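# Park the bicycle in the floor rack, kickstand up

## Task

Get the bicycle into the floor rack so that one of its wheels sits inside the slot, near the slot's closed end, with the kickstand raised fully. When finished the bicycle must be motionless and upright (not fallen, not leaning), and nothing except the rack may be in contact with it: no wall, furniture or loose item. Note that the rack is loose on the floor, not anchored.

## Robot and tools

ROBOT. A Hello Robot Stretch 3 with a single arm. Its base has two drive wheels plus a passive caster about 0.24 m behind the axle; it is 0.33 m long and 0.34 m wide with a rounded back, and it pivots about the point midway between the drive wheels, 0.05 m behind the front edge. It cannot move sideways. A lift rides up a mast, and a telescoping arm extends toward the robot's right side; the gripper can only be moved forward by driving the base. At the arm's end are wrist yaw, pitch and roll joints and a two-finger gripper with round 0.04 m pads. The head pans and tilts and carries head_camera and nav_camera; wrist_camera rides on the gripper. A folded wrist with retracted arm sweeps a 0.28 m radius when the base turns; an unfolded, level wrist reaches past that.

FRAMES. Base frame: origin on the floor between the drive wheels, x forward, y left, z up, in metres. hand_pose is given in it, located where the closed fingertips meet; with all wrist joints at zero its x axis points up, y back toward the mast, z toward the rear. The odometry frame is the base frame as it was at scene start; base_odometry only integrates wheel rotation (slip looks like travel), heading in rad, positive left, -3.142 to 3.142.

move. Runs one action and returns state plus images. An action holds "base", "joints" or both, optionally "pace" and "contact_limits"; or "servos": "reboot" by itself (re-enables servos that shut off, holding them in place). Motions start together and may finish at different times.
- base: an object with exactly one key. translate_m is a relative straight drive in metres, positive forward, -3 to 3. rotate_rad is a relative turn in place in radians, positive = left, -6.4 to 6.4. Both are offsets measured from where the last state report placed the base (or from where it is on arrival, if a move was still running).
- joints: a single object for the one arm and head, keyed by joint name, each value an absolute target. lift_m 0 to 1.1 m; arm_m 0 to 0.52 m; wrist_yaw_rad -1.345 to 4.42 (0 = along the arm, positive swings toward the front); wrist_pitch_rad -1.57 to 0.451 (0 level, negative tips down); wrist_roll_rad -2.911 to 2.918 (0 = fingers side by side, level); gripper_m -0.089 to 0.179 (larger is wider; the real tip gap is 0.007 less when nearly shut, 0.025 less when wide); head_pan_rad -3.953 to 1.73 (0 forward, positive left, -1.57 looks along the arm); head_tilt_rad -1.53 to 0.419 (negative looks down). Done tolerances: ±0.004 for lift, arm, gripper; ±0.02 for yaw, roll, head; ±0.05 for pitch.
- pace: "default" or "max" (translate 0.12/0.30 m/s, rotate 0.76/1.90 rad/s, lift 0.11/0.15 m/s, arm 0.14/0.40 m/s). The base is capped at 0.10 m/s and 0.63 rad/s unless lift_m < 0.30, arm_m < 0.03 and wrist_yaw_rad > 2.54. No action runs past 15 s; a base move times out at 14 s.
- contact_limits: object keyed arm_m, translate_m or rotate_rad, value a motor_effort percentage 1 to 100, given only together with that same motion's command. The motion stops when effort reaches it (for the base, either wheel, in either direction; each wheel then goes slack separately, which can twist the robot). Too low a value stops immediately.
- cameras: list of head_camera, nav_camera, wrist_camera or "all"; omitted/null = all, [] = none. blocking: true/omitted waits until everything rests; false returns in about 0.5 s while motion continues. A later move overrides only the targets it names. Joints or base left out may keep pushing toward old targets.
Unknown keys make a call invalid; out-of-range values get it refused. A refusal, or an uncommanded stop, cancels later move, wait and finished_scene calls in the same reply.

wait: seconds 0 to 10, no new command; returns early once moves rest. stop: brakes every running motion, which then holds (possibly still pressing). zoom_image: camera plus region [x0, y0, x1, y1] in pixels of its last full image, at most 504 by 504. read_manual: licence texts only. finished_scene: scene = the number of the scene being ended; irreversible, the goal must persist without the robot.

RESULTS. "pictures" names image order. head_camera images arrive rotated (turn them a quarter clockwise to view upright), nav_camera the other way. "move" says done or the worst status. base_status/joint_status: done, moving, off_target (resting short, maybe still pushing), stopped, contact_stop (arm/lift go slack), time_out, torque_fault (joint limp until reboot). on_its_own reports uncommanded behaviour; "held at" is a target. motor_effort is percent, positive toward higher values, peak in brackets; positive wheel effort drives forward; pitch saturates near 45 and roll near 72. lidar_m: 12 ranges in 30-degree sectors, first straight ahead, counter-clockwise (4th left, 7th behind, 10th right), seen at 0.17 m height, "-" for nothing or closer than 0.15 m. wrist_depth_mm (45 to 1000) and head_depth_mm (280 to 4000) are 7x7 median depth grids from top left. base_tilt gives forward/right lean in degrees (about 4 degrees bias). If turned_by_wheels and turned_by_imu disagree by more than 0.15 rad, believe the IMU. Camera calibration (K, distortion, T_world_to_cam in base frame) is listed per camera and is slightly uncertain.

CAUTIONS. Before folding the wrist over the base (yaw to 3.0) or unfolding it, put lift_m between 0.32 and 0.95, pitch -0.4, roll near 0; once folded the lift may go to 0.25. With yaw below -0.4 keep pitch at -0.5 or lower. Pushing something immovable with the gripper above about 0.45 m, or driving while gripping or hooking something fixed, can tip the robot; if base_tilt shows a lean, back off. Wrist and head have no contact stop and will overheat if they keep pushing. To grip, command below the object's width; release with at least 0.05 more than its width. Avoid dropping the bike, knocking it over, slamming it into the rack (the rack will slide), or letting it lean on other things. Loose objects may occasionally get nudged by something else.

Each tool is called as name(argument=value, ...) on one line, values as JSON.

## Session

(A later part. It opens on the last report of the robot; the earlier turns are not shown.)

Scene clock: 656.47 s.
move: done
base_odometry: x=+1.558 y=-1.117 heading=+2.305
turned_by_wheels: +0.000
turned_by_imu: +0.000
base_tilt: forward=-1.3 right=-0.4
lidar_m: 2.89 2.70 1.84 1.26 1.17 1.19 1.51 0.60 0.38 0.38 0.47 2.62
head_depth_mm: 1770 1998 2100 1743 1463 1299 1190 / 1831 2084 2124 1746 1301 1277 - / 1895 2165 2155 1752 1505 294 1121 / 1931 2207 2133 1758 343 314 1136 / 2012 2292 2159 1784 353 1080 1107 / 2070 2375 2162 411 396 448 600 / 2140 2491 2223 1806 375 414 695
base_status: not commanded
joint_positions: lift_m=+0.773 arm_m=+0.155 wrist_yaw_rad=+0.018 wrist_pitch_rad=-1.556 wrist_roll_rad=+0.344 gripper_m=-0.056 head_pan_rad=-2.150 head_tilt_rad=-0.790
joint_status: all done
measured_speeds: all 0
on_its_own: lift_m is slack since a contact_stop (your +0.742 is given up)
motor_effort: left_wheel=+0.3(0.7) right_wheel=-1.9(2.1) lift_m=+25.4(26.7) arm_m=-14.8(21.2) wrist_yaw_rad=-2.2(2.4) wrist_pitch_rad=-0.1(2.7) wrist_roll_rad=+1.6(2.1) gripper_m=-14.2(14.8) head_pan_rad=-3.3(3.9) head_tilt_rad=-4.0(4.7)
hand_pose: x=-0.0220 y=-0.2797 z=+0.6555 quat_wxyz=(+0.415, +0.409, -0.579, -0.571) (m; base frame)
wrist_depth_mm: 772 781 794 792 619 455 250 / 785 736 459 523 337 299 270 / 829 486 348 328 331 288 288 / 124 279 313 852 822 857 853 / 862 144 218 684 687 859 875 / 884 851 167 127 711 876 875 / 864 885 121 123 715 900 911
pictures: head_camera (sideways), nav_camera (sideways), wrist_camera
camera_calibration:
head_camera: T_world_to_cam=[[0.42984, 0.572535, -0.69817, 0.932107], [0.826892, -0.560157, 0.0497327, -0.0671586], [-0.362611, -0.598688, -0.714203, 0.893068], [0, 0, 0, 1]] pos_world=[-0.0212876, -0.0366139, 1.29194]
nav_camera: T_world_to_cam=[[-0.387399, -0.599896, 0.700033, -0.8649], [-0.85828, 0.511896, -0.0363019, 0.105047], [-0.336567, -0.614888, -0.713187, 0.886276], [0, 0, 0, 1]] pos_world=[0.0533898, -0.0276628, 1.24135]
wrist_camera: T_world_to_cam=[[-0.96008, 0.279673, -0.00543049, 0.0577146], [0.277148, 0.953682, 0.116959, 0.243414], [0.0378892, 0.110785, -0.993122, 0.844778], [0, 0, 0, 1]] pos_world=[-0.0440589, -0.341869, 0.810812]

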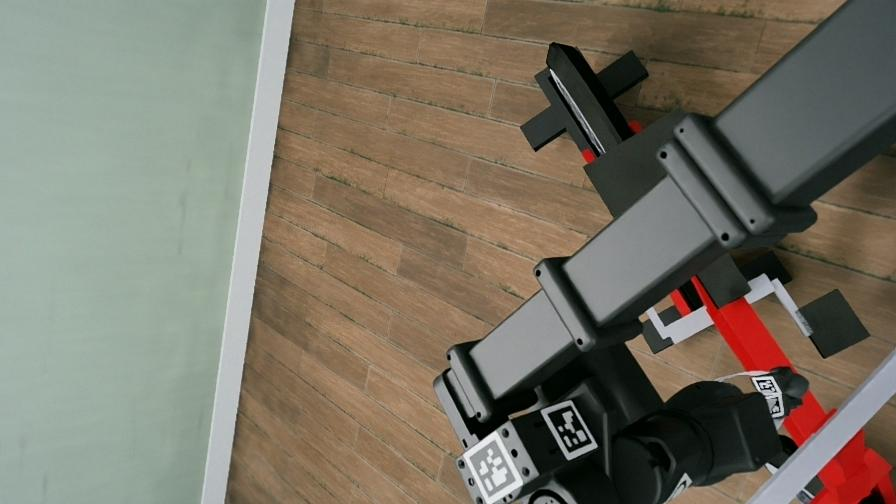

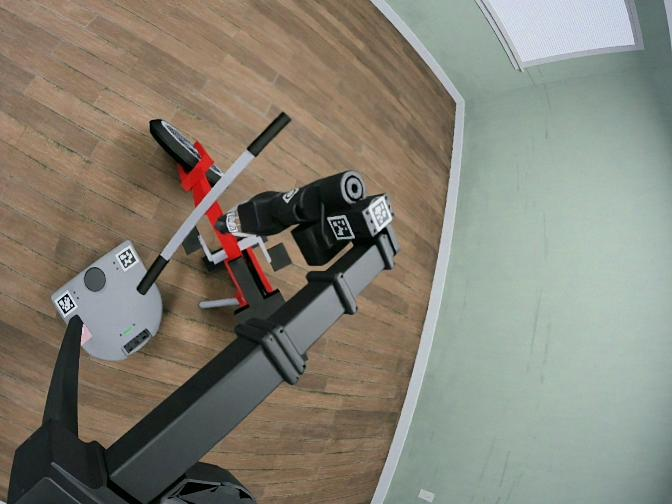

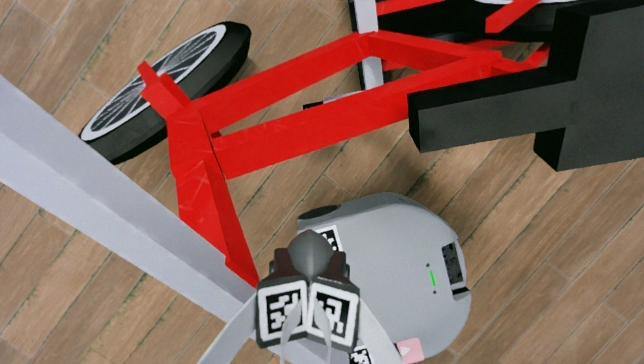

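move(joints={"head_pan_rad":-1.6,"head_tilt_rad":-1.0})

Scene clock: 660.80 s.
move: done
base_odometry: x=+1.558 y=-1.117 heading=+2.305
turned_by_wheels: +0.000
turned_by_imu: +0.000
base_tilt: forward=-1.3 right=-0.4
lidar_m: 2.90 2.69 1.84 1.26 1.17 1.19 1.51 0.60 0.38 0.37 0.46 2.62
head_depth_mm: 2184 1951 1656 328 301 308 1080 / 2283 1936 385 406 1127 1213 969 / 2313 1959 376 413 1115 1202 960 / 2330 1976 1651 426 656 1186 1014 / 2352 1980 1712 1491 955 1229 1118 / 2337 1981 1731 1503 1296 1231 1122 / 2377 1989 1727 1536 1362 1235 1130
base_status: not commanded
joint_positions: lift_m=+0.773 arm_m=+0.155 wrist_yaw_rad=+0.018 wrist_pitch_rad=-1.556 wrist_roll_rad=+0.345 gripper_m=-0.056 head_pan_rad=-1.608 head_tilt_rad=-0.987
joint_status: all done
measured_speeds: all 0
on_its_own: lift_m is slack since a contact_stop (your +0.742 is given up)
motor_effort: left_wheel=-0.5(0.8) right_wheel=-1.8(2.2) lift_m=+26.5(26.9) arm_m=-13.3(13.9) wrist_yaw_rad=-2.1(2.7) wrist_pitch_rad=+0.0(0.2) wrist_roll_rad=+1.4(1.8) gripper_m=-14.1(15.0) head_pan_rad=+4.0(6.3) head_tilt_rad=-5.8(6.2)
hand_pose: x=-0.0220 y=-0.2797 z=+0.6555 quat_wxyz=(+0.415, +0.409, -0.579, -0.571) (m; base frame)
wrist_depth_mm: 780 773 784 789 612 459 252 / 797 789 466 525 342 293 266 / 799 479 341 329 330 287 291 / 129 292 313 829 837 848 849 / 843 145 216 686 706 865 871 / 891 884 164 128 709 899 913 / 897 876 121 124 700 908 903
pictures: head_camera (sideways), nav_camera (sideways), wrist_camera
camera_calibration:
head_camera: T_world_to_cam=[[0.0777152, 0.834845, -0.544972, 0.734649], [0.996969, -0.0630398, 0.0456008, -0.0628046], [0.00371464, -0.546864, -0.837213, 1.05078], [0, 0, 0, 1]] pos_world=[0.00161754, -0.042643, 1.28295]
nav_camera: T_world_to_cam=[[-0.0272569, -0.836777, 0.546864, -0.667527], [-0.999037, 0.00399056, -0.0436881, 0.115512], [0.0343749, -0.547529, -0.836081, 1.04381], [0, 0, 0, 1]] pos_world=[0.0613249, 0.0124821, 1.2428]
wrist_camera: T_world_to_cam=[[-0.95998, 0.280015, -0.00543541, 0.0578156], [0.277487, 0.953584, 0.11696, 0.243393], [0.0379337, 0.110771, -0.993122, 0.844775], [0, 0, 0, 1]] pos_world=[-0.0440819, -0.341861, 0.810812]

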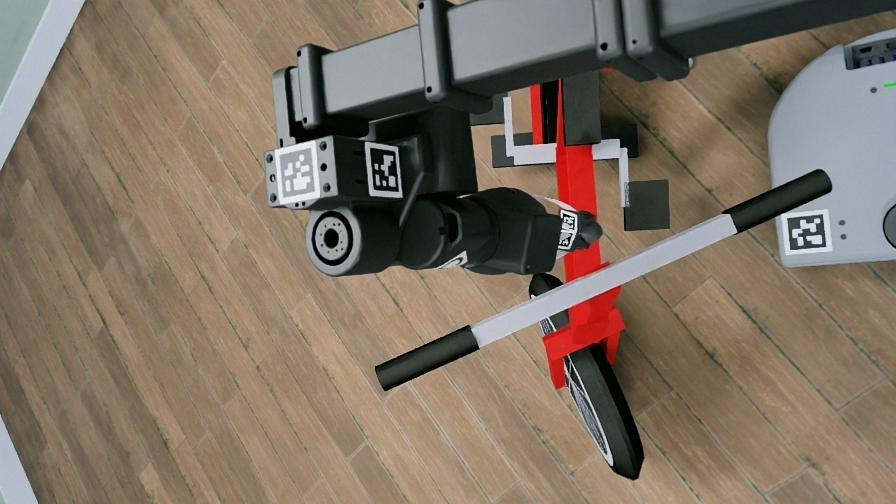

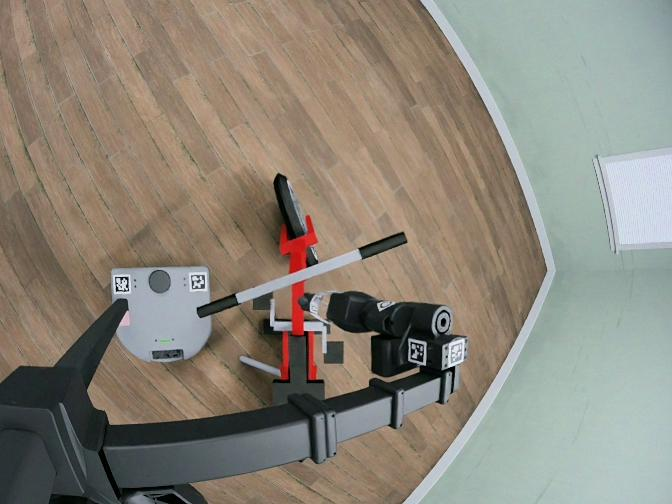

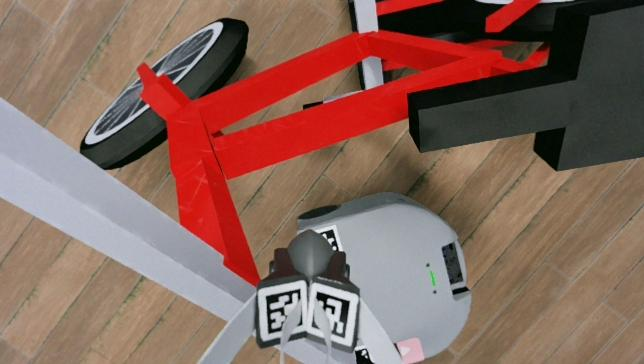

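move(joints={"head_pan_rad":-2.25,"head_tilt_rad":-0.85}, cameras=["head_camera", "nav_camera"])

zoom_image(camera="head_camera", region=[400, 0, 800, 300])

Scene clock: 672.93 s.
move: done
base_odometry: x=+1.558 y=-1.117 heading=+2.305
turned_by_wheels: +0.000
turned_by_imu: +0.000
base_tilt: forward=-1.3 right=-0.5
lidar_m: 2.89 2.69 1.85 1.26 1.17 1.19 1.51 0.60 0.38 0.38 0.47 2.61
head_depth_mm: 1806 2086 1931 1643 1429 1257 - / 1850 2153 1974 1657 1401 1286 - / 1896 2183 1976 1655 833 286 964 / 1940 2208 1975 1676 333 293 1144 / 1976 2234 1987 1679 333 1070 1112 / 2003 2289 2017 384 407 994 1098 / 2079 2328 2004 391 388 428 826
base_status: not commanded
joint_positions: lift_m=+0.773 arm_m=+0.155 wrist_yaw_rad=+0.018 wrist_pitch_rad=-1.556 wrist_roll_rad=+0.345 gripper_m=-0.056 head_pan_rad=-2.242 head_tilt_rad=-0.853
joint_status: all done
measured_speeds: all 0
on_its_own: lift_m is slack since a contact_stop (your +0.742 is given up)
motor_effort: left_wheel=-0.4(0.9) right_wheel=-1.7(2.0) lift_m=+26.4(26.7) arm_m=-10.8(11.8) wrist_yaw_rad=-1.4(2.7) wrist_pitch_rad=+0.0(0.2) wrist_roll_rad=+1.6(1.8) gripper_m=-14.3(14.7) head_pan_rad=-4.0(7.9) head_tilt_rad=+1.3(3.8)
hand_pose: x=-0.0220 y=-0.2797 z=+0.6555 quat_wxyz=(+0.415, +0.409, -0.579, -0.571) (m; base frame)
wrist_depth_mm: 763 803 780 766 607 466 249 / 805 805 465 518 340 296 268 / 796 481 341 330 333 288 287 / 129 293 313 850 853 864 860 / 840 145 218 670 701 838 863 / 857 854 165 127 696 880 891 / 873 868 121 123 710 918 937
pictures: head_camera (sideways), nav_camera (sideways)
camera_calibration:
head_camera: T_world_to_cam=[[0.506772, 0.563878, -0.652092, 0.871594], [0.770187, -0.635962, 0.0486203, -0.0653605], [-0.38729, -0.526872, -0.756579, 0.948328], [0, 0, 0, 1]] pos_world=[-0.0240822, -0.0333914, 1.28902]
nav_camera: T_world_to_cam=[[-0.467089, -0.595103, 0.653972, -0.804392], [-0.806317, 0.590209, -0.0388186, 0.108004], [-0.362879, -0.545441, -0.755522, 0.941492], [0, 0, 0, 1]] pos_world=[0.0530104, -0.0289133, 1.24156]

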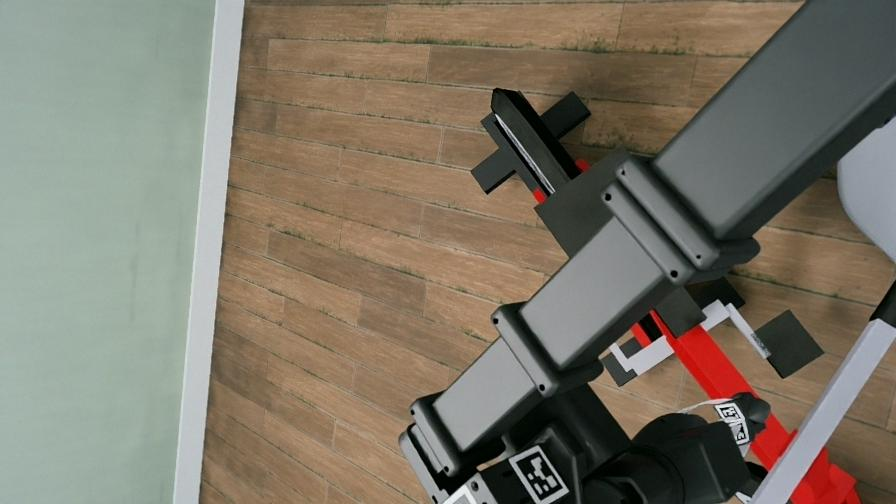

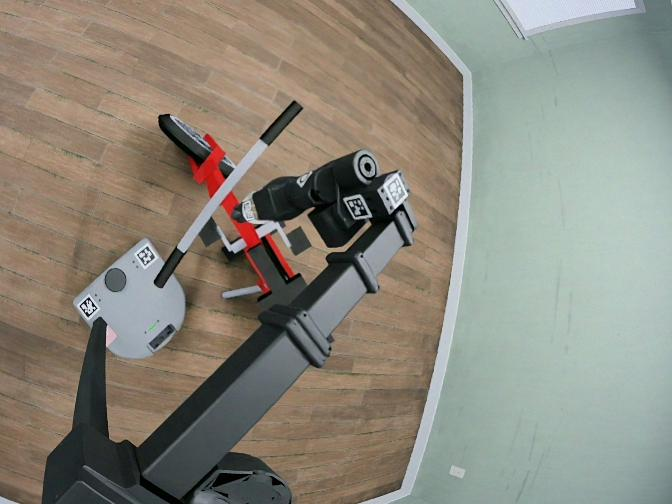

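Scaled by 1.260 from the camera's 896x504 image, which has a finer 1280x720 frame.

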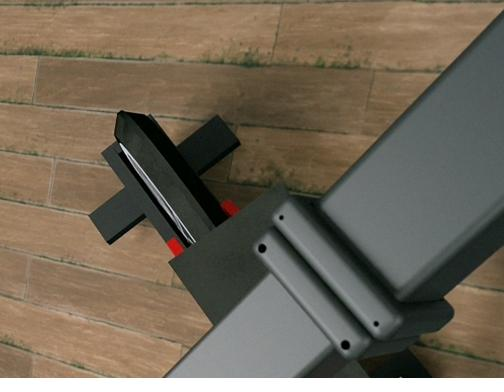

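move(joints={"lift_m":0.86}, cameras=["wrist_camera"])

move(joints={"gripper_m":0.12,"wrist_roll_rad":-0.4,"wrist_yaw_rad":0.0,"wrist_pitch_rad":-1.556,"head_pan_rad":-1.6,"head_tilt_rad":-0.9})

Scene clock: 701.30 s.
move: done
base_odometry: x=+1.558 y=-1.117 heading=+2.305
turned_by_wheels: +0.000
turned_by_imu: +0.000
base_tilt: forward=-1.3 right=-0.5
lidar_m: 2.89 2.69 1.85 1.26 1.17 1.19 1.51 0.60 0.38 0.38 0.46 2.61
head_depth_mm: 1813 2057 1963 1640 1433 - - / 1854 2142 1956 1648 1435 - 1097 / 1886 2175 1965 1664 - - 1134 / 1934 2208 1967 1723 - 1251 1146 / 1969 2252 1997 - 1273 1076 1108 / 2027 2296 1997 288 1463 1213 1091 / 2074 2320 318 333 388 585 822
base_status: not commanded
joint_positions: lift_m=+0.860 arm_m=+0.155 wrist_yaw_rad=+0.018 wrist_pitch_rad=-1.556 wrist_roll_rad=+0.345 gripper_m=-0.056 head_pan_rad=-2.242 head_tilt_rad=-0.853
joint_status: all done
measured_speeds: all 0
motor_effort: left_wheel=-0.4(0.8) right_wheel=-1.8(2.0) lift_m=+33.8(38.2) arm_m=-9.0(9.6) wrist_yaw_rad=-2.1(2.8) wrist_pitch_rad=+0.0(0.3) wrist_roll_rad=+1.6(1.8) gripper_m=-14.1(15.0) head_pan_rad=-3.1(4.0) head_tilt_rad=+2.1(2.1)
hand_pose: x=-0.0220 y=-0.2797 z=+0.7421 quat_wxyz=(+0.415, +0.409, -0.579, -0.571) (m; base frame)
wrist_depth_mm: 865 859 858 862 645 454 329 / 171 872 646 621 437 360 347 / 903 198 480 424 376 378 394 / 921 227 344 934 946 939 974 / 943 984 262 781 788 969 953 / 949 987 972 127 802 968 - / 991 996 122 126 800 998 988
pictures: wrist_camera
camera_calibration:
wrist_camera: T_world_to_cam=[[-0.959976, 0.280029, -0.00545036, 0.0583052], [0.277501, 0.953585, 0.116913, 0.233313], [0.0379365, 0.110721, -0.993127, 0.930759], [0, 0, 0, 1]] pos_world=[-0.0440827, -0.341866, 0.897403]

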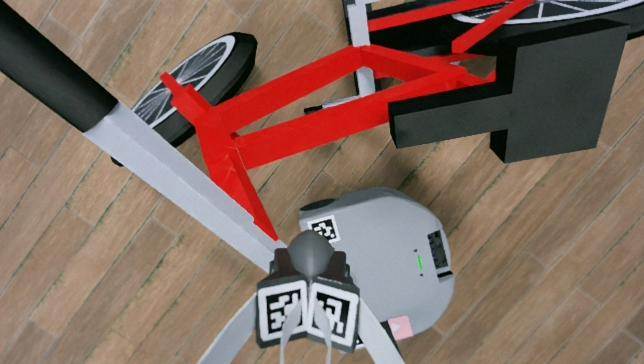

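Scene clock: 703.60 s.
move: done
base_odometry: x=+1.558 y=-1.117 heading=+2.305
turned_by_wheels: +0.000
turned_by_imu: +0.000
base_tilt: forward=-1.4 right=-0.5
lidar_m: 2.89 2.69 1.84 1.26 1.17 1.19 1.52 0.60 0.38 0.38 0.47 2.61
head_depth_mm: 2233 2246 296 - 1373 1186 1123 / 2406 2269 320 350 1278 1209 1125 / 2608 2264 321 347 568 1086 1129 / 2769 2270 334 360 522 813 1114 / 2790 2294 1902 1566 927 1211 1130 / 2669 2304 1924 1636 1435 1215 1129 / 2521 2331 1923 1646 1428 1251 1140
base_status: not commanded
joint_positions: lift_m=+0.860 arm_m=+0.155 wrist_yaw_rad=+0.002 wrist_pitch_rad=-1.556 wrist_roll_rad=-0.395 gripper_m=+0.120 head_pan_rad=-1.608 head_tilt_rad=-0.888
joint_status: all done
measured_speeds: all 0
motor_effort: left_wheel=-0.8(0.9) right_wheel=-1.8(2.1) lift_m=+33.6(34.4) arm_m=-6.5(8.8) wrist_yaw_rad=-1.8(4.4) wrist_pitch_rad=+0.1(1.4) wrist_roll_rad=-1.9(2.5) gripper_m=+1.1(81.8) head_pan_rad=+4.0(6.6) head_tilt_rad=-5.5(7.0)
hand_pose: x=-0.0216 y=-0.2798 z=+0.7421 quat_wxyz=(+0.593, +0.584, -0.394, -0.389) (m; base frame)
wrist_depth_mm: 883 889 188 880 882 871 894 / 890 895 209 551 855 631 910 / 909 917 236 409 649 778 942 / 894 923 271 944 427 488 772 / 889 914 930 777 945 382 364 / 941 120 805 782 965 388 385 / 108 960 951 808 - 117 981
pictures: head_camera (sideways), nav_camera (sideways), wrist_camera
camera_calibration:
head_camera: T_world_to_cam=[[0.0755534, 0.777043, -0.624897, 0.83879], [0.997141, -0.0584275, 0.0479067, -0.0658137], [0.000714411, -0.62673, -0.779236, 0.975423], [0, 0, 0, 1]] pos_world=[0.00155525, -0.0442947, 1.28739]
nav_camera: T_world_to_cam=[[-0.0250881, -0.77879, 0.626783, -0.771662], [-0.999193, -0.000145198, -0.0401748, 0.110944], [0.0313787, -0.627285, -0.778157, 0.96852], [0, 0, 0, 1]] pos_world=[0.0611041, 0.00659251, 1.24178]
wrist_camera: T_world_to_cam=[[-0.904882, -0.425634, 0.00487594, -0.145192], [-0.422134, 0.898796, 0.118186, 0.201921], [-0.0546863, 0.104886, -0.99298, 0.927018], [0, 0, 0, 1]] pos_world=[0.00455079, -0.340515, 0.897354]

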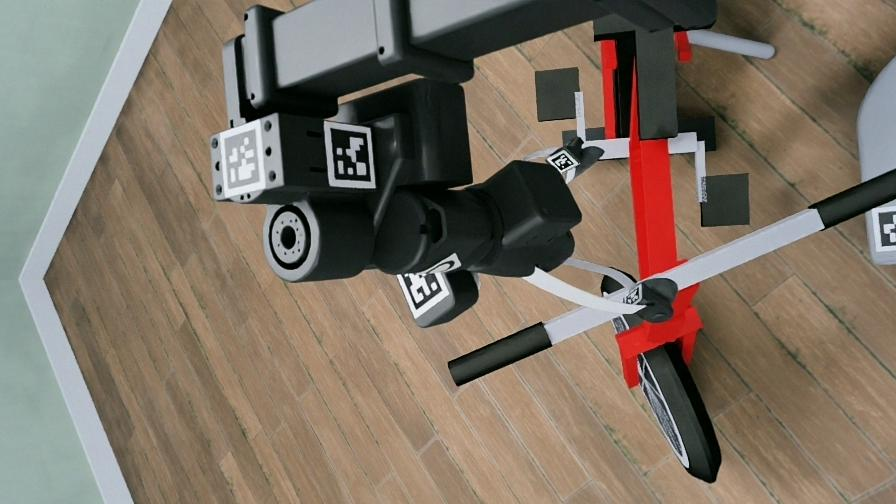

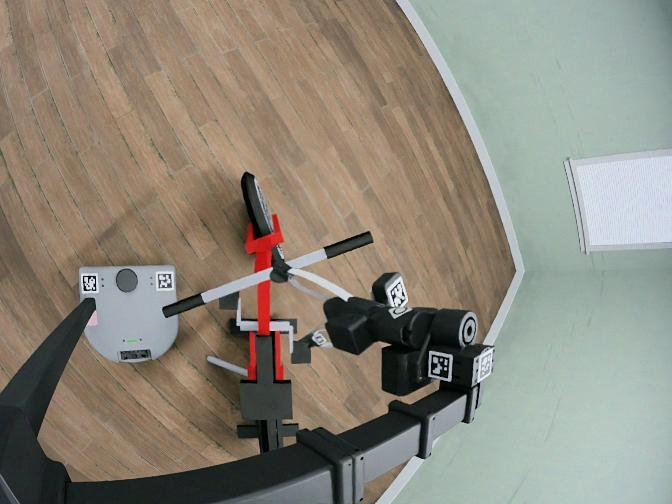

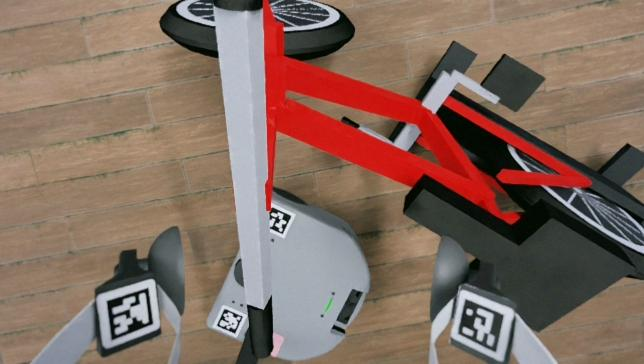

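move(base={"translate_m":0.056}, joints={"arm_m":0.075,"wrist_pitch_rad":-1.2,"wrist_yaw_rad":0.0}, cameras=["wrist_camera"])

move(joints={"lift_m":0.78})

Scene clock: 722.13 s.
move: done
base_odometry: x=+1.520 y=-1.075 heading=+2.305
turned_by_wheels: +0.000
turned_by_imu: +0.000
base_tilt: forward=-1.3 right=-0.5
lidar_m: 2.84 2.65 1.90 1.30 1.20 1.23 1.56 0.54 0.39 0.39 0.45 2.57
head_depth_mm: 2250 2225 1922 - 892 1191 1117 / 2491 2255 1935 - 293 1216 1123 / 2658 2269 1924 290 303 1075 1107 / 2823 2298 1895 298 364 1200 1135 / 2781 2291 1915 1621 1414 1213 1131 / 2605 2319 1918 1634 1423 1212 1138 / 2489 2322 1925 1645 1435 1273 1140
base_status: done
joint_positions: lift_m=+0.860 arm_m=+0.075 wrist_yaw_rad=+0.002 wrist_pitch_rad=-1.208 wrist_roll_rad=-0.396 gripper_m=+0.120 head_pan_rad=-1.608 head_tilt_rad=-0.888
joint_status: all done
measured_speeds: all 0
motor_effort: left_wheel=+0.2(5.9) right_wheel=+2.4(6.5) lift_m=+32.5(33.4) arm_m=-15.7(20.7) wrist_yaw_rad=-1.7(3.0) wrist_pitch_rad=+1.5(3.0) wrist_roll_rad=-1.7(2.2) gripper_m=+0.3(1.5) head_pan_rad=+4.1(4.4) head_tilt_rad=-5.3(5.9)
hand_pose: x=-0.0214 y=-0.2884 z=+0.7506 quat_wxyz=(+0.685, +0.473, -0.455, -0.314) (m; base frame)
wrist_depth_mm: 924 956 993 206 - - - / 898 961 966 218 - - - / 907 884 743 - - - - / 864 898 905 626 993 - - / 840 862 892 426 473 - - / 821 121 844 892 463 393 - / 108 123 694 861 901 118 390
pictures: wrist_camera
camera_calibration:
wrist_camera: T_world_to_cam=[[-0.904227, -0.40005, 0.149444, -0.249856], [-0.423599, 0.884617, -0.19498, 0.439651], [-0.0541987, -0.23961, -0.969355, 0.819273], [0, 0, 0, 1]] pos_world=[0.00471312, -0.292572, 0.917229]

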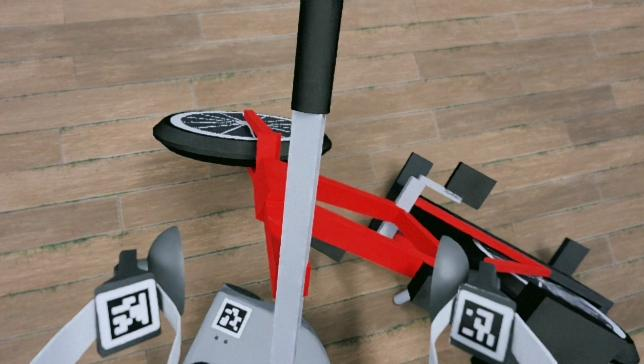

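Scene clock: 723.70 s.
move: done
base_odometry: x=+1.520 y=-1.075 heading=+2.305
turned_by_wheels: +0.000
turned_by_imu: +0.000
base_tilt: forward=-1.3 right=-0.5
lidar_m: 2.85 2.65 1.89 1.29 1.21 1.22 1.56 0.54 0.39 0.39 0.45 2.57
head_depth_mm: 2260 2238 1865 1601 304 297 1112 / 2461 2232 1891 1610 350 1214 1123 / 2674 2281 1880 1621 349 636 1112 / 2802 2297 1891 1622 369 1202 1131 / 2766 2267 1895 1634 1405 1213 1134 / 2631 2333 1918 1642 1422 1204 1133 / 2470 2330 1905 1638 1434 1267 1144
base_status: not commanded
joint_positions: lift_m=+0.780 arm_m=+0.075 wrist_yaw_rad=+0.002 wrist_pitch_rad=-1.207 wrist_roll_rad=-0.396 gripper_m=+0.120 head_pan_rad=-1.608 head_tilt_rad=-0.888
joint_status: all done
measured_speeds: all 0
motor_effort: left_wheel=-0.4(1.1) right_wheel=+2.5(2.5) lift_m=+17.8(29.3) arm_m=-13.8(15.4) wrist_yaw_rad=-0.9(2.6) wrist_pitch_rad=+1.5(1.5) wrist_roll_rad=-1.6(1.8) gripper_m=+0.3(1.3) head_pan_rad=+3.5(4.7) head_tilt_rad=-5.0(6.0)
hand_pose: x=-0.0214 y=-0.2886 z=+0.6707 quat_wxyz=(+0.686, +0.473, -0.455, -0.314) (m; base frame)
wrist_depth_mm: 840 848 914 140 981 - - / 840 879 882 149 962 - - / 779 835 530 157 939 996 - / 783 789 836 167 817 943 - / 752 788 823 345 369 941 965 / 759 121 799 197 858 412 703 / 108 123 619 809 830 118 318
pictures: head_camera (sideways), nav_camera (sideways), wrist_camera
camera_calibration:
head_camera: T_world_to_cam=[[0.0753504, 0.777143, -0.624797, 0.838661], [0.997157, -0.0581693, 0.047904, -0.0658103], [0.000884283, -0.62663, -0.779316, 0.975526], [0, 0, 0, 1]] pos_world=[0.00156706, -0.044294, 1.28739]
nav_camera: T_world_to_cam=[[-0.0248846, -0.778876, 0.626684, -0.771533], [-0.999192, -0.000404967, -0.0401796, 0.11095], [0.0315488, -0.627177, -0.778237, 0.968623], [0, 0, 0, 1]] pos_world=[0.0611026, 0.00661478, 1.24178]
wrist_camera: T_world_to_cam=[[-0.904227, -0.399931, 0.149762, -0.238166], [-0.423599, 0.884461, -0.195686, 0.424666], [-0.0541971, -0.240384, -0.969164, 0.741382], [0, 0, 0, 1]] pos_world=[0.00471327, -0.292635, 0.83729]

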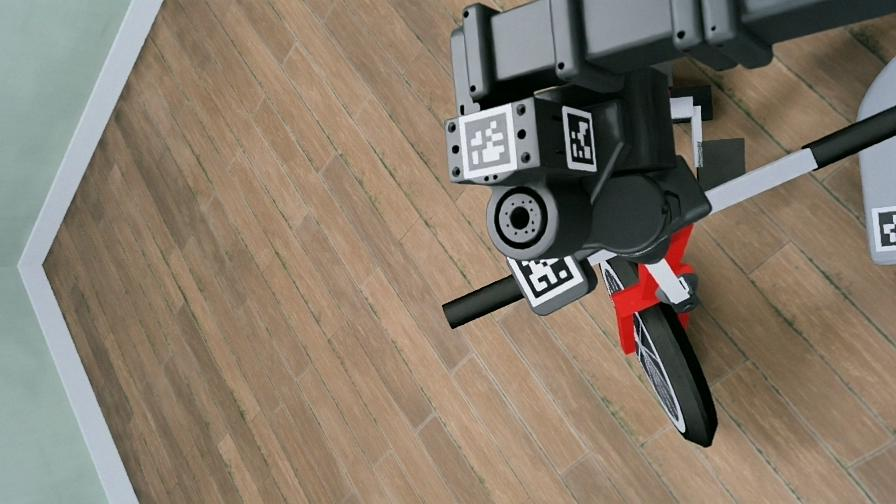

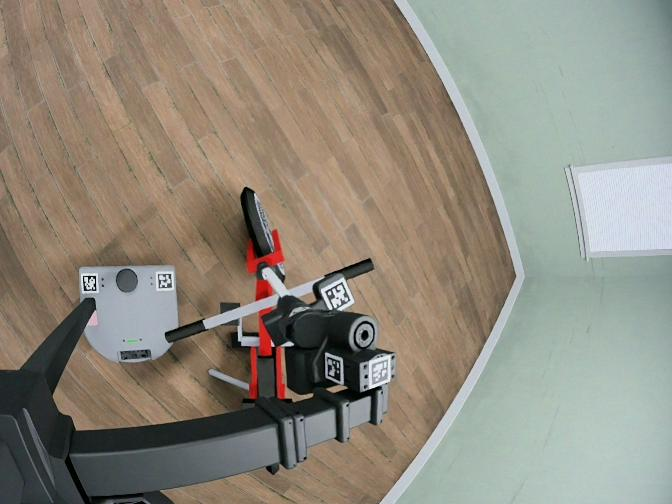

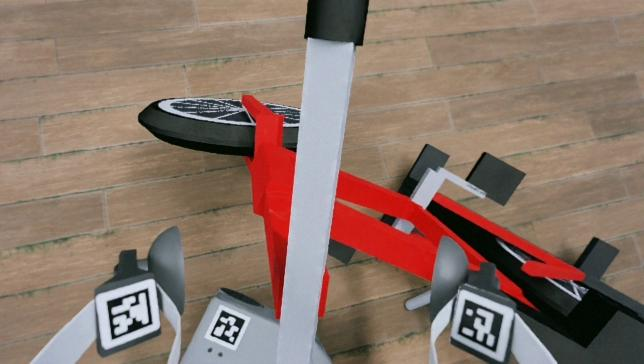

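move(joints={"lift_m":0.742}, cameras=["wrist_camera"])

Scene clock: 728.20 s.
move: done
base_odometry: x=+1.520 y=-1.075 heading=+2.305
turned_by_wheels: +0.000
turned_by_imu: +0.000
base_tilt: forward=-1.3 right=-0.4
lidar_m: 2.85 2.65 1.90 1.30 1.21 1.22 1.56 0.54 0.39 0.39 0.45 2.58
head_depth_mm: 2233 2252 1856 1605 350 301 304 / 2469 2260 1868 1610 363 1195 1122 / 2618 2273 1877 1609 366 448 1111 / 2793 2283 1902 1621 494 1199 1133 / 2755 2302 1908 1623 1399 1202 1136 / 2612 2310 1905 1623 1422 1214 1135 / 2497 2349 1913 1636 1433 1268 1139
base_status: not commanded
joint_positions: lift_m=+0.742 arm_m=+0.075 wrist_yaw_rad=+0.002 wrist_pitch_rad=-1.207 wrist_roll_rad=-0.396 gripper_m=+0.120 head_pan_rad=-1.608 head_tilt_rad=-0.888
joint_status: all done
measured_speeds: all 0
motor_effort: left_wheel=+0.0(1.1) right_wheel=+2.5(2.7) lift_m=+18.6(21.7) arm_m=-10.1(12.4) wrist_yaw_rad=-1.2(2.6) wrist_pitch_rad=+1.4(1.6) wrist_roll_rad=-1.5(1.8) gripper_m=+0.2(1.2) head_pan_rad=+3.7(4.9) head_tilt_rad=-5.2(5.8)
hand_pose: x=-0.0214 y=-0.2886 z=+0.6327 quat_wxyz=(+0.686, +0.473, -0.455, -0.314) (m; base frame)
wrist_depth_mm: 800 846 862 111 941 - - / 786 798 843 116 969 - - / 762 786 486 122 903 960 983 / 752 776 775 129 671 626 981 / 725 772 784 138 329 623 923 / 709 121 767 154 823 297 550 / 107 123 581 161 796 118 286
pictures: wrist_camera
camera_calibration:
wrist_camera: T_world_to_cam=[[-0.904227, -0.399903, 0.149837, -0.232534], [-0.423599, 0.884424, -0.195853, 0.417369], [-0.0541968, -0.240567, -0.969118, 0.704472], [0, 0, 0, 1]] pos_world=[0.0047133, -0.29265, 0.799302]

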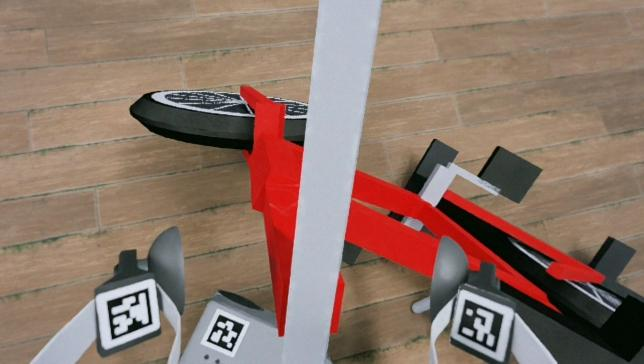

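move(joints={"lift_m":0.734}, cameras=[])

move(joints={"gripper_m":-0.06})

Scene clock: 732.13 s.
move: done
base_odometry: x=+1.520 y=-1.075 heading=+2.305
turned_by_wheels: +0.000
turned_by_imu: +0.000
base_tilt: forward=-1.3 right=-0.5
lidar_m: 2.84 2.65 1.90 1.29 1.20 1.23 1.56 0.54 0.39 0.39 0.45 2.57
head_depth_mm: 2241 2232 1867 1604 360 317 294 / 2442 2280 1866 1613 370 1188 1124 / 2625 2241 1886 1612 374 458 1105 / 2803 2281 1881 1618 497 1196 1132 / 2774 2281 1905 1625 1426 1200 1132 / 2592 2339 1900 1640 1421 1214 1137 / 2463 2338 1933 1641 1433 1266 1143
base_status: not commanded
joint_positions: lift_m=+0.734 arm_m=+0.075 wrist_yaw_rad=+0.002 wrist_pitch_rad=-1.207 wrist_roll_rad=-0.396 gripper_m=+0.120 head_pan_rad=-1.608 head_tilt_rad=-0.888
joint_status: all done
measured_speeds: all 0
motor_effort: left_wheel=-1.0(1.0) right_wheel=+2.4(2.6) lift_m=+20.7(24.6) arm_m=-8.0(8.8) wrist_yaw_rad=-1.3(2.7) wrist_pitch_rad=+1.4(1.5) wrist_roll_rad=-1.5(1.8) gripper_m=+0.3(1.1) head_pan_rad=+4.3(4.6) head_tilt_rad=-5.0(5.9)
hand_pose: x=-0.0214 y=-0.2886 z=+0.6247 quat_wxyz=(+0.686, +0.473, -0.455, -0.314) (m; base frame)
wrist_depth_mm: 791 829 863 105 942 - - / 795 799 850 109 932 983 - / 757 768 484 - 867 944 988 / 740 758 787 331 612 615 964 / 703 755 771 129 317 625 921 / 698 120 762 139 807 280 517 / 108 123 600 758 788 118 275
pictures: none
No camera images: "cameras" was empty.

Scene clock: 734.47 s.
move: done
base_odometry: x=+1.520 y=-1.075 heading=+2.305
turned_by_wheels: +0.000
turned_by_imu: +0.000
base_tilt: forward=-1.4 right=-0.4
lidar_m: 2.85 2.65 1.90 1.30 1.20 1.22 1.56 0.54 0.39 0.39 0.45 2.58
head_depth_mm: 2251 2247 1859 1593 360 317 295 / 2470 2264 1855 1598 370 1193 1116 / 2646 2259 1888 1630 373 457 957 / 2796 2287 1897 1616 498 1200 1131 / 2786 2298 1911 1635 1424 1209 1136 / 2637 2321 1913 1634 1422 1209 1143 / 2484 2324 1917 1641 1430 1265 1144
base_status: not commanded
joint_positions: lift_m=+0.734 arm_m=+0.075 wrist_yaw_rad=-0.001 wrist_pitch_rad=-1.206 wrist_roll_rad=-0.396 gripper_m=-0.059 head_pan_rad=-1.608 head_tilt_rad=-0.888
joint_status: all done
measured_speeds: all 0
motor_effort: left_wheel=-0.6(1.0) right_wheel=+2.3(2.6) lift_m=+28.0(28.0) arm_m=-6.0(8.6) wrist_yaw_rad=+1.0(2.5) wrist_pitch_rad=+1.0(1.7) wrist_roll_rad=-1.4(1.8) gripper_m=-26.0(97.7) head_pan_rad=+4.6(4.8) head_tilt_rad=-5.0(5.9)
hand_pose: x=-0.0216 y=-0.2890 z=+0.6248 quat_wxyz=(+0.686, +0.472, -0.456, -0.315) (m; base frame)
wrist_depth_mm: 787 808 874 103 977 993 - / 787 818 824 108 915 - - / 766 767 489 - 904 956 - / 745 762 785 124 660 602 980 / 753 745 763 128 325 621 938 / 685 737 127 131 767 312 509 / 697 718 123 142 785 280 278
pictures: head_camera (sideways), nav_camera (sideways), wrist_camera
camera_calibration:
head_camera: T_world_to_cam=[[0.0753502, 0.777143, -0.624797, 0.838661], [0.997157, -0.0581691, 0.047904, -0.0658103], [0.000884434, -0.62663, -0.779317, 0.975526], [0, 0, 0, 1]] pos_world=[0.00156707, -0.044294, 1.28739]
nav_camera: T_world_to_cam=[[-0.0248844, -0.778876, 0.626684, -0.771533], [-0.999192, -0.000405203, -0.0401796, 0.11095], [0.0315489, -0.627177, -0.778237, 0.968623], [0, 0, 0, 1]] pos_world=[0.0611026, 0.0066148, 1.24178]
wrist_camera: T_world_to_cam=[[-0.905356, -0.397109, 0.150451, -0.231279], [-0.421093, 0.885316, -0.19722, 0.417242], [-0.0548785, -0.241908, -0.968746, 0.696068], [0, 0, 0, 1]] pos_world=[0.00450723, -0.292849, 0.791398]

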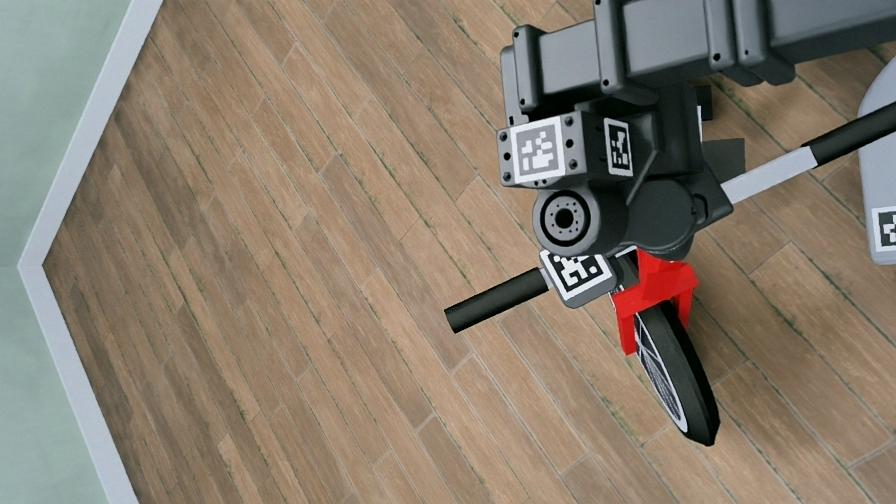

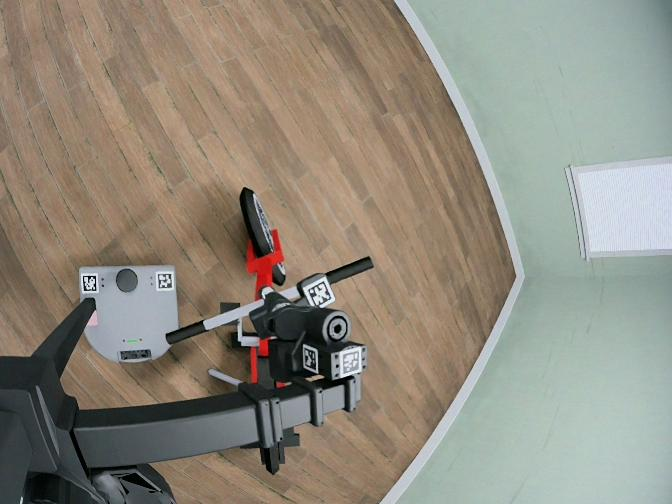

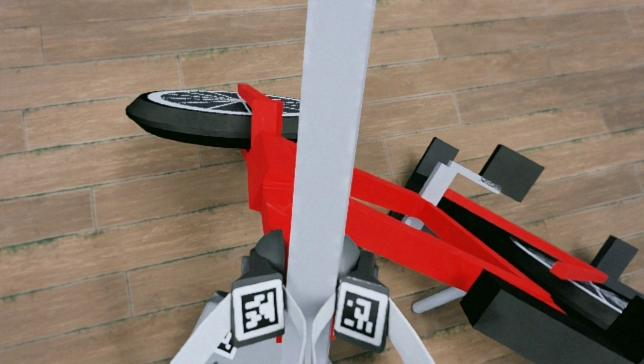

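move(joints={"arm_m":0.105,"lift_m":0.745,"head_pan_rad":-2.25,"head_tilt_rad":-0.85})

zoom_image(camera="head_camera", region=[400, 0, 800, 300])

Scene clock: 740.63 s.
move: contact_stop
base_odometry: x=+1.520 y=-1.075 heading=+2.305
turned_by_wheels: +0.000
turned_by_imu: -0.003
base_tilt: forward=-1.3 right=-0.5
lidar_m: 2.85 2.65 1.90 1.30 1.20 1.22 1.55 0.54 0.39 0.39 0.45 2.56
head_depth_mm: 1856 2124 1955 1649 1433 1260 1164 / 1897 2178 1959 1645 1390 1266 284 / 1941 2198 1956 1649 838 309 316 / 1979 2221 1991 1671 834 316 1122 / 2030 2250 1976 1678 357 1068 1108 / 2079 2298 1998 1679 383 401 1128 / 2135 2339 2008 1705 362 384 1101
base_status: not commanded
joint_positions: lift_m=+0.746 arm_m=+0.105 wrist_yaw_rad=-0.004 wrist_pitch_rad=-1.297 wrist_roll_rad=-0.396 gripper_m=-0.056 head_pan_rad=-2.242 head_tilt_rad=-0.853
joint_status: lift_m contact_stop (moved +0.012 of +0.011); the others done
measured_speeds: all 0
on_its_own: lift_m is slack since a contact_stop; wrist_pitch_rad is at rest, and its effort (+18.0) is outside its rest range (-8 to +12)
motor_effort: left_wheel=-2.0(2.0) right_wheel=+5.1(5.3) lift_m=+25.9(44.0) arm_m=+20.6(27.2) wrist_yaw_rad=+2.9(4.2) wrist_pitch_rad=+18.0(18.3) wrist_roll_rad=-1.7(1.8) gripper_m=-14.5(15.6) head_pan_rad=-3.1(7.3) head_tilt_rad=+1.7(3.5)
hand_pose: x=-0.0218 y=-0.2960 z=+0.6310 quat_wxyz=(+0.663, +0.502, -0.442, -0.336) (m; base frame)
wrist_depth_mm: 780 786 847 99 922 932 997 / 773 811 812 106 878 909 948 / 760 767 786 117 883 876 934 / 734 785 783 133 558 869 930 / 738 779 774 131 331 448 917 / 744 766 127 132 831 303 504 / 716 729 121 152 828 821 283
pictures: head_camera (sideways), nav_camera (sideways), wrist_camera
camera_calibration:
head_camera: T_world_to_cam=[[0.506768, 0.563866, -0.652106, 0.871613], [0.770185, -0.635965, 0.0486207, -0.065361], [-0.387301, -0.526881, -0.756567, 0.948313], [0, 0, 0, 1]] pos_world=[-0.0240826, -0.0333914, 1.28902]
nav_camera: T_world_to_cam=[[-0.467085, -0.595091, 0.653986, -0.80441], [-0.806314, 0.590213, -0.0388179, 0.108003], [-0.362891, -0.54545, -0.75551, 0.941476], [0, 0, 0, 1]] pos_world=[0.0530096, -0.0289144, 1.24156]
wrist_camera: T_world_to_cam=[[-0.906605, -0.406485, 0.113304, -0.214467], [-0.418348, 0.900952, -0.1152, 0.377547], [-0.055255, -0.151841, -0.986859, 0.738531], [0, 0, 0, 1]] pos_world=[0.0043169, -0.31519, 0.796619]

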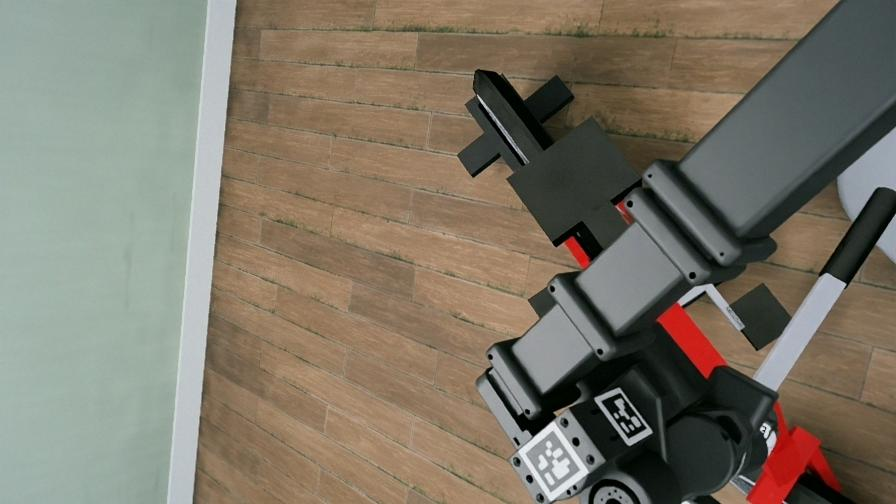

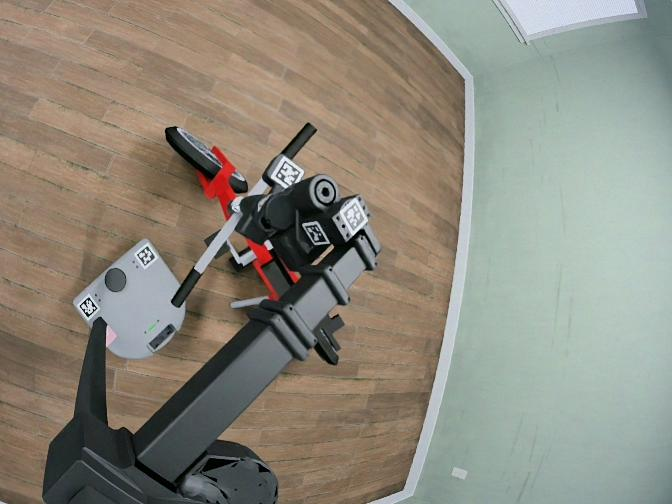

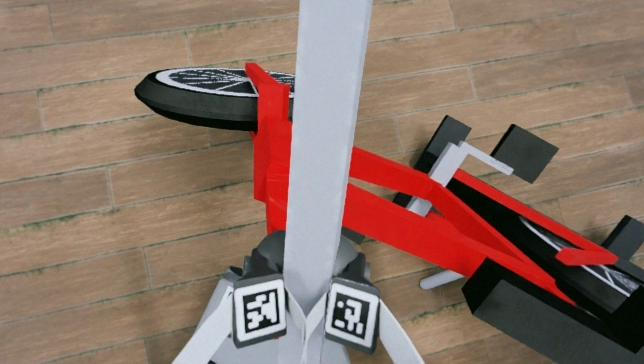

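Scaled by 1.260 from the camera's 896x504 image, which has a finer 1280x720 frame.

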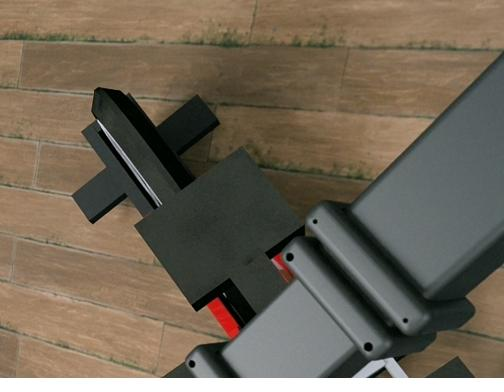

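move(joints={"arm_m":0.17,"wrist_pitch_rad":-1.565}, cameras=["wrist_camera"])

move(joints={"arm_m":0.2})

Scene clock: 770.40 s.
move: done
base_odometry: x=+1.520 y=-1.075 heading=+2.305
turned_by_wheels: +0.000
turned_by_imu: -0.001
base_tilt: forward=-1.4 right=-0.5
lidar_m: 2.85 2.65 1.90 1.30 1.21 1.22 1.55 0.54 0.39 0.39 0.45 2.58
head_depth_mm: 1858 2126 1938 1652 1440 1261 1164 / 1877 2173 1947 1657 1408 1264 286 / 1937 2212 1957 1658 842 306 637 / 1982 2230 1984 1665 833 316 1122 / 2011 2281 1979 1672 362 1068 1112 / 2073 2298 2011 1647 429 768 1126 / 2096 2378 2012 424 417 466 1097
base_status: not commanded
joint_positions: lift_m=+0.748 arm_m=+0.170 wrist_yaw_rad=+0.000 wrist_pitch_rad=-1.557 wrist_roll_rad=-0.397 gripper_m=-0.056 head_pan_rad=-2.242 head_tilt_rad=-0.853
joint_status: all done
joint sent to its limit — wrist_pitch_rad, lower limit.
measured_speeds: all 0
on_its_own: lift_m is slack since a contact_stop
motor_effort: left_wheel=-0.5(1.8) right_wheel=+1.9(6.7) lift_m=+24.6(26.8) arm_m=+20.6(29.8) wrist_yaw_rad=+0.0(4.0) wrist_pitch_rad=+0.3(18.1) wrist_roll_rad=-1.3(1.7) gripper_m=-14.6(15.5) head_pan_rad=-2.8(4.0) head_tilt_rad=+1.8(2.0)
hand_pose: x=-0.0216 y=-0.2944 z=+0.6302 quat_wxyz=(+0.593, +0.585, -0.394, -0.389) (m; base frame)
wrist_depth_mm: 753 755 - - 760 765 756 / 767 763 766 84 788 764 515 / 786 773 787 95 514 561 820 / 771 829 812 105 307 514 560 / 834 827 845 125 820 322 379 / 841 840 127 131 827 285 274 / 874 861 122 157 865 868 280
pictures: wrist_camera
camera_calibration:
wrist_camera: T_world_to_cam=[[-0.904576, -0.426291, 0.0042452, -0.150632], [-0.422776, 0.898308, 0.119598, 0.227272], [-0.054797, 0.106391, -0.992813, 0.817719], [0, 0, 0, 1]] pos_world=[0.00463554, -0.355371, 0.7853]

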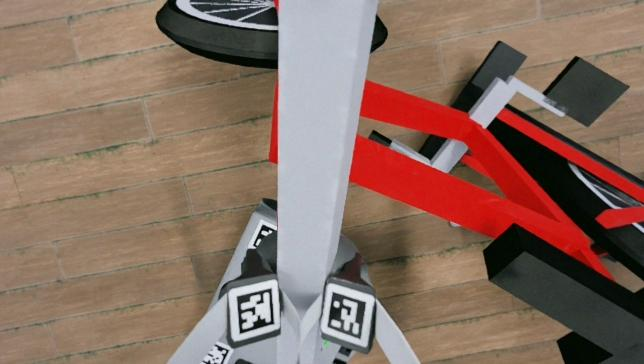

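Scene clock: 771.60 s.
move: done
base_odometry: x=+1.520 y=-1.075 heading=+2.305
turned_by_wheels: +0.000
turned_by_imu: -0.014
base_tilt: forward=-1.3 right=-0.5
lidar_m: 2.87 2.65 1.94 1.30 1.21 1.21 1.53 0.63 0.38 0.38 0.46 2.57
head_depth_mm: 1848 2122 1945 1646 1432 1258 - / 1888 2177 1962 1657 1410 1264 - / 1929 2192 1982 1672 853 297 965 / 1977 2210 1973 1683 829 311 1108 / 2042 2280 1993 1683 351 1070 1115 / 2044 2316 2016 1634 444 1219 1148 / 2101 2311 2011 417 443 595 1112
base_status: not commanded
joint_positions: lift_m=+0.758 arm_m=+0.200 wrist_yaw_rad=+0.000 wrist_pitch_rad=-1.557 wrist_roll_rad=-0.400 gripper_m=-0.056 head_pan_rad=-2.242 head_tilt_rad=-0.853
joint_status: all done
measured_speeds: translate_m=+0.000 rotate_rad=+0.000 lift_m=+0.001 arm_m=+0.000 wrist_yaw_rad=+0.000 wrist_pitch_rad=+0.000 wrist_roll_rad=+0.000 head_pan_rad=+0.000 head_tilt_rad=+0.000
on_its_own: lift_m is slack since a contact_stop (your +0.745 is given up)
motor_effort: left_wheel=-0.4(1.1) right_wheel=+0.7(2.0) lift_m=+24.3(26.1) arm_m=+18.0(31.8) wrist_yaw_rad=+0.3(1.8) wrist_pitch_rad=+0.3(0.6) wrist_roll_rad=-0.3(1.3) gripper_m=-15.6(16.5) head_pan_rad=-3.1(4.0) head_tilt_rad=+1.9(1.9)
hand_pose: x=-0.0216 y=-0.3245 z=+0.6402 quat_wxyz=(+0.593, +0.585, -0.393, -0.388) (m; base frame)
wrist_depth_mm: 758 755 - 82 757 790 786 / 783 775 805 89 785 797 797 / 810 793 813 97 523 575 805 / 794 849 829 108 309 533 606 / 824 836 820 125 854 329 379 / 832 859 128 132 838 283 290 / 861 870 122 154 868 888 283
pictures: head_camera (sideways), nav_camera (sideways), wrist_camera
camera_calibration:
head_camera: T_world_to_cam=[[0.506841, 0.563658, -0.652229, 0.871772], [0.770033, -0.636149, 0.0486238, -0.0653641], [-0.387507, -0.526882, -0.756461, 0.948176], [0, 0, 0, 1]] pos_world=[-0.0240921, -0.0333856, 1.28903]
nav_camera: T_world_to_cam=[[-0.467165, -0.594893, 0.654109, -0.80457], [-0.806173, 0.590406, -0.0388116, 0.107994], [-0.363101, -0.545456, -0.755404, 0.94134], [0, 0, 0, 1]] pos_world=[0.0529964, -0.0289337, 1.24156]
wrist_camera: T_world_to_cam=[[-0.903181, -0.429239, 0.00434981, -0.164493], [-0.425699, 0.896944, 0.119468, 0.252668], [-0.0551816, 0.106049, -0.992829, 0.830735], [0, 0, 0, 1]] pos_world=[0.00483483, -0.385335, 0.795308]

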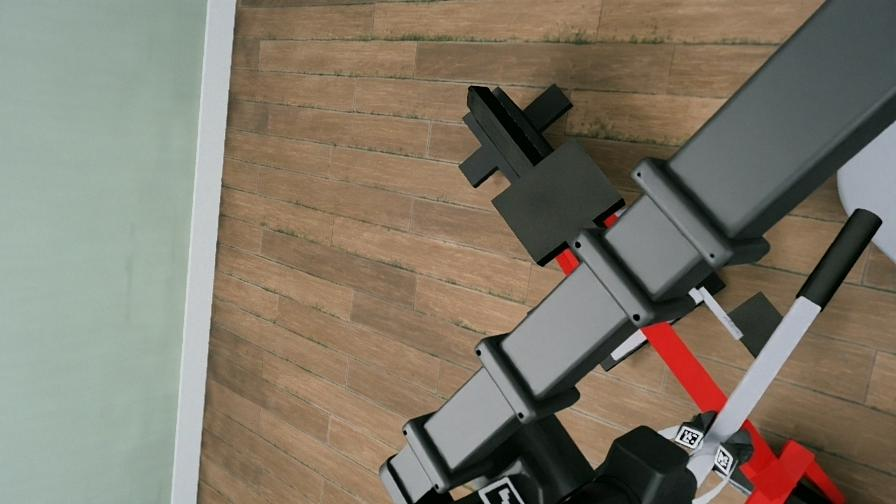

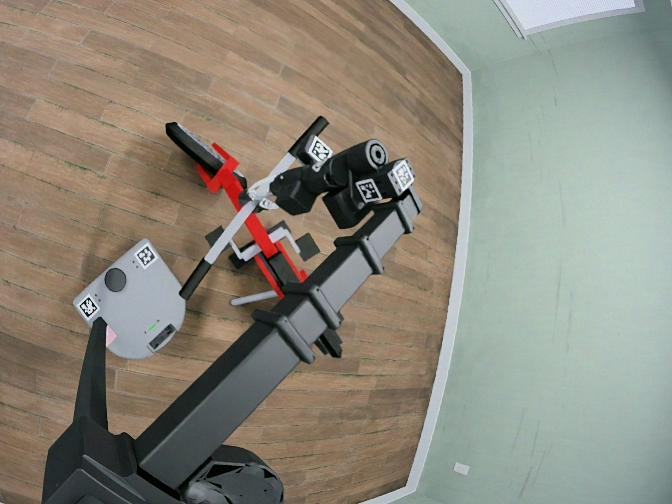

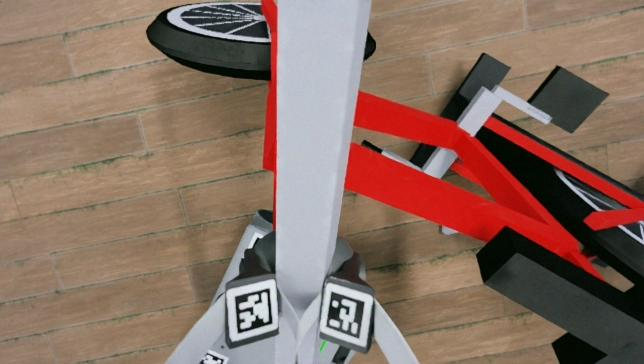

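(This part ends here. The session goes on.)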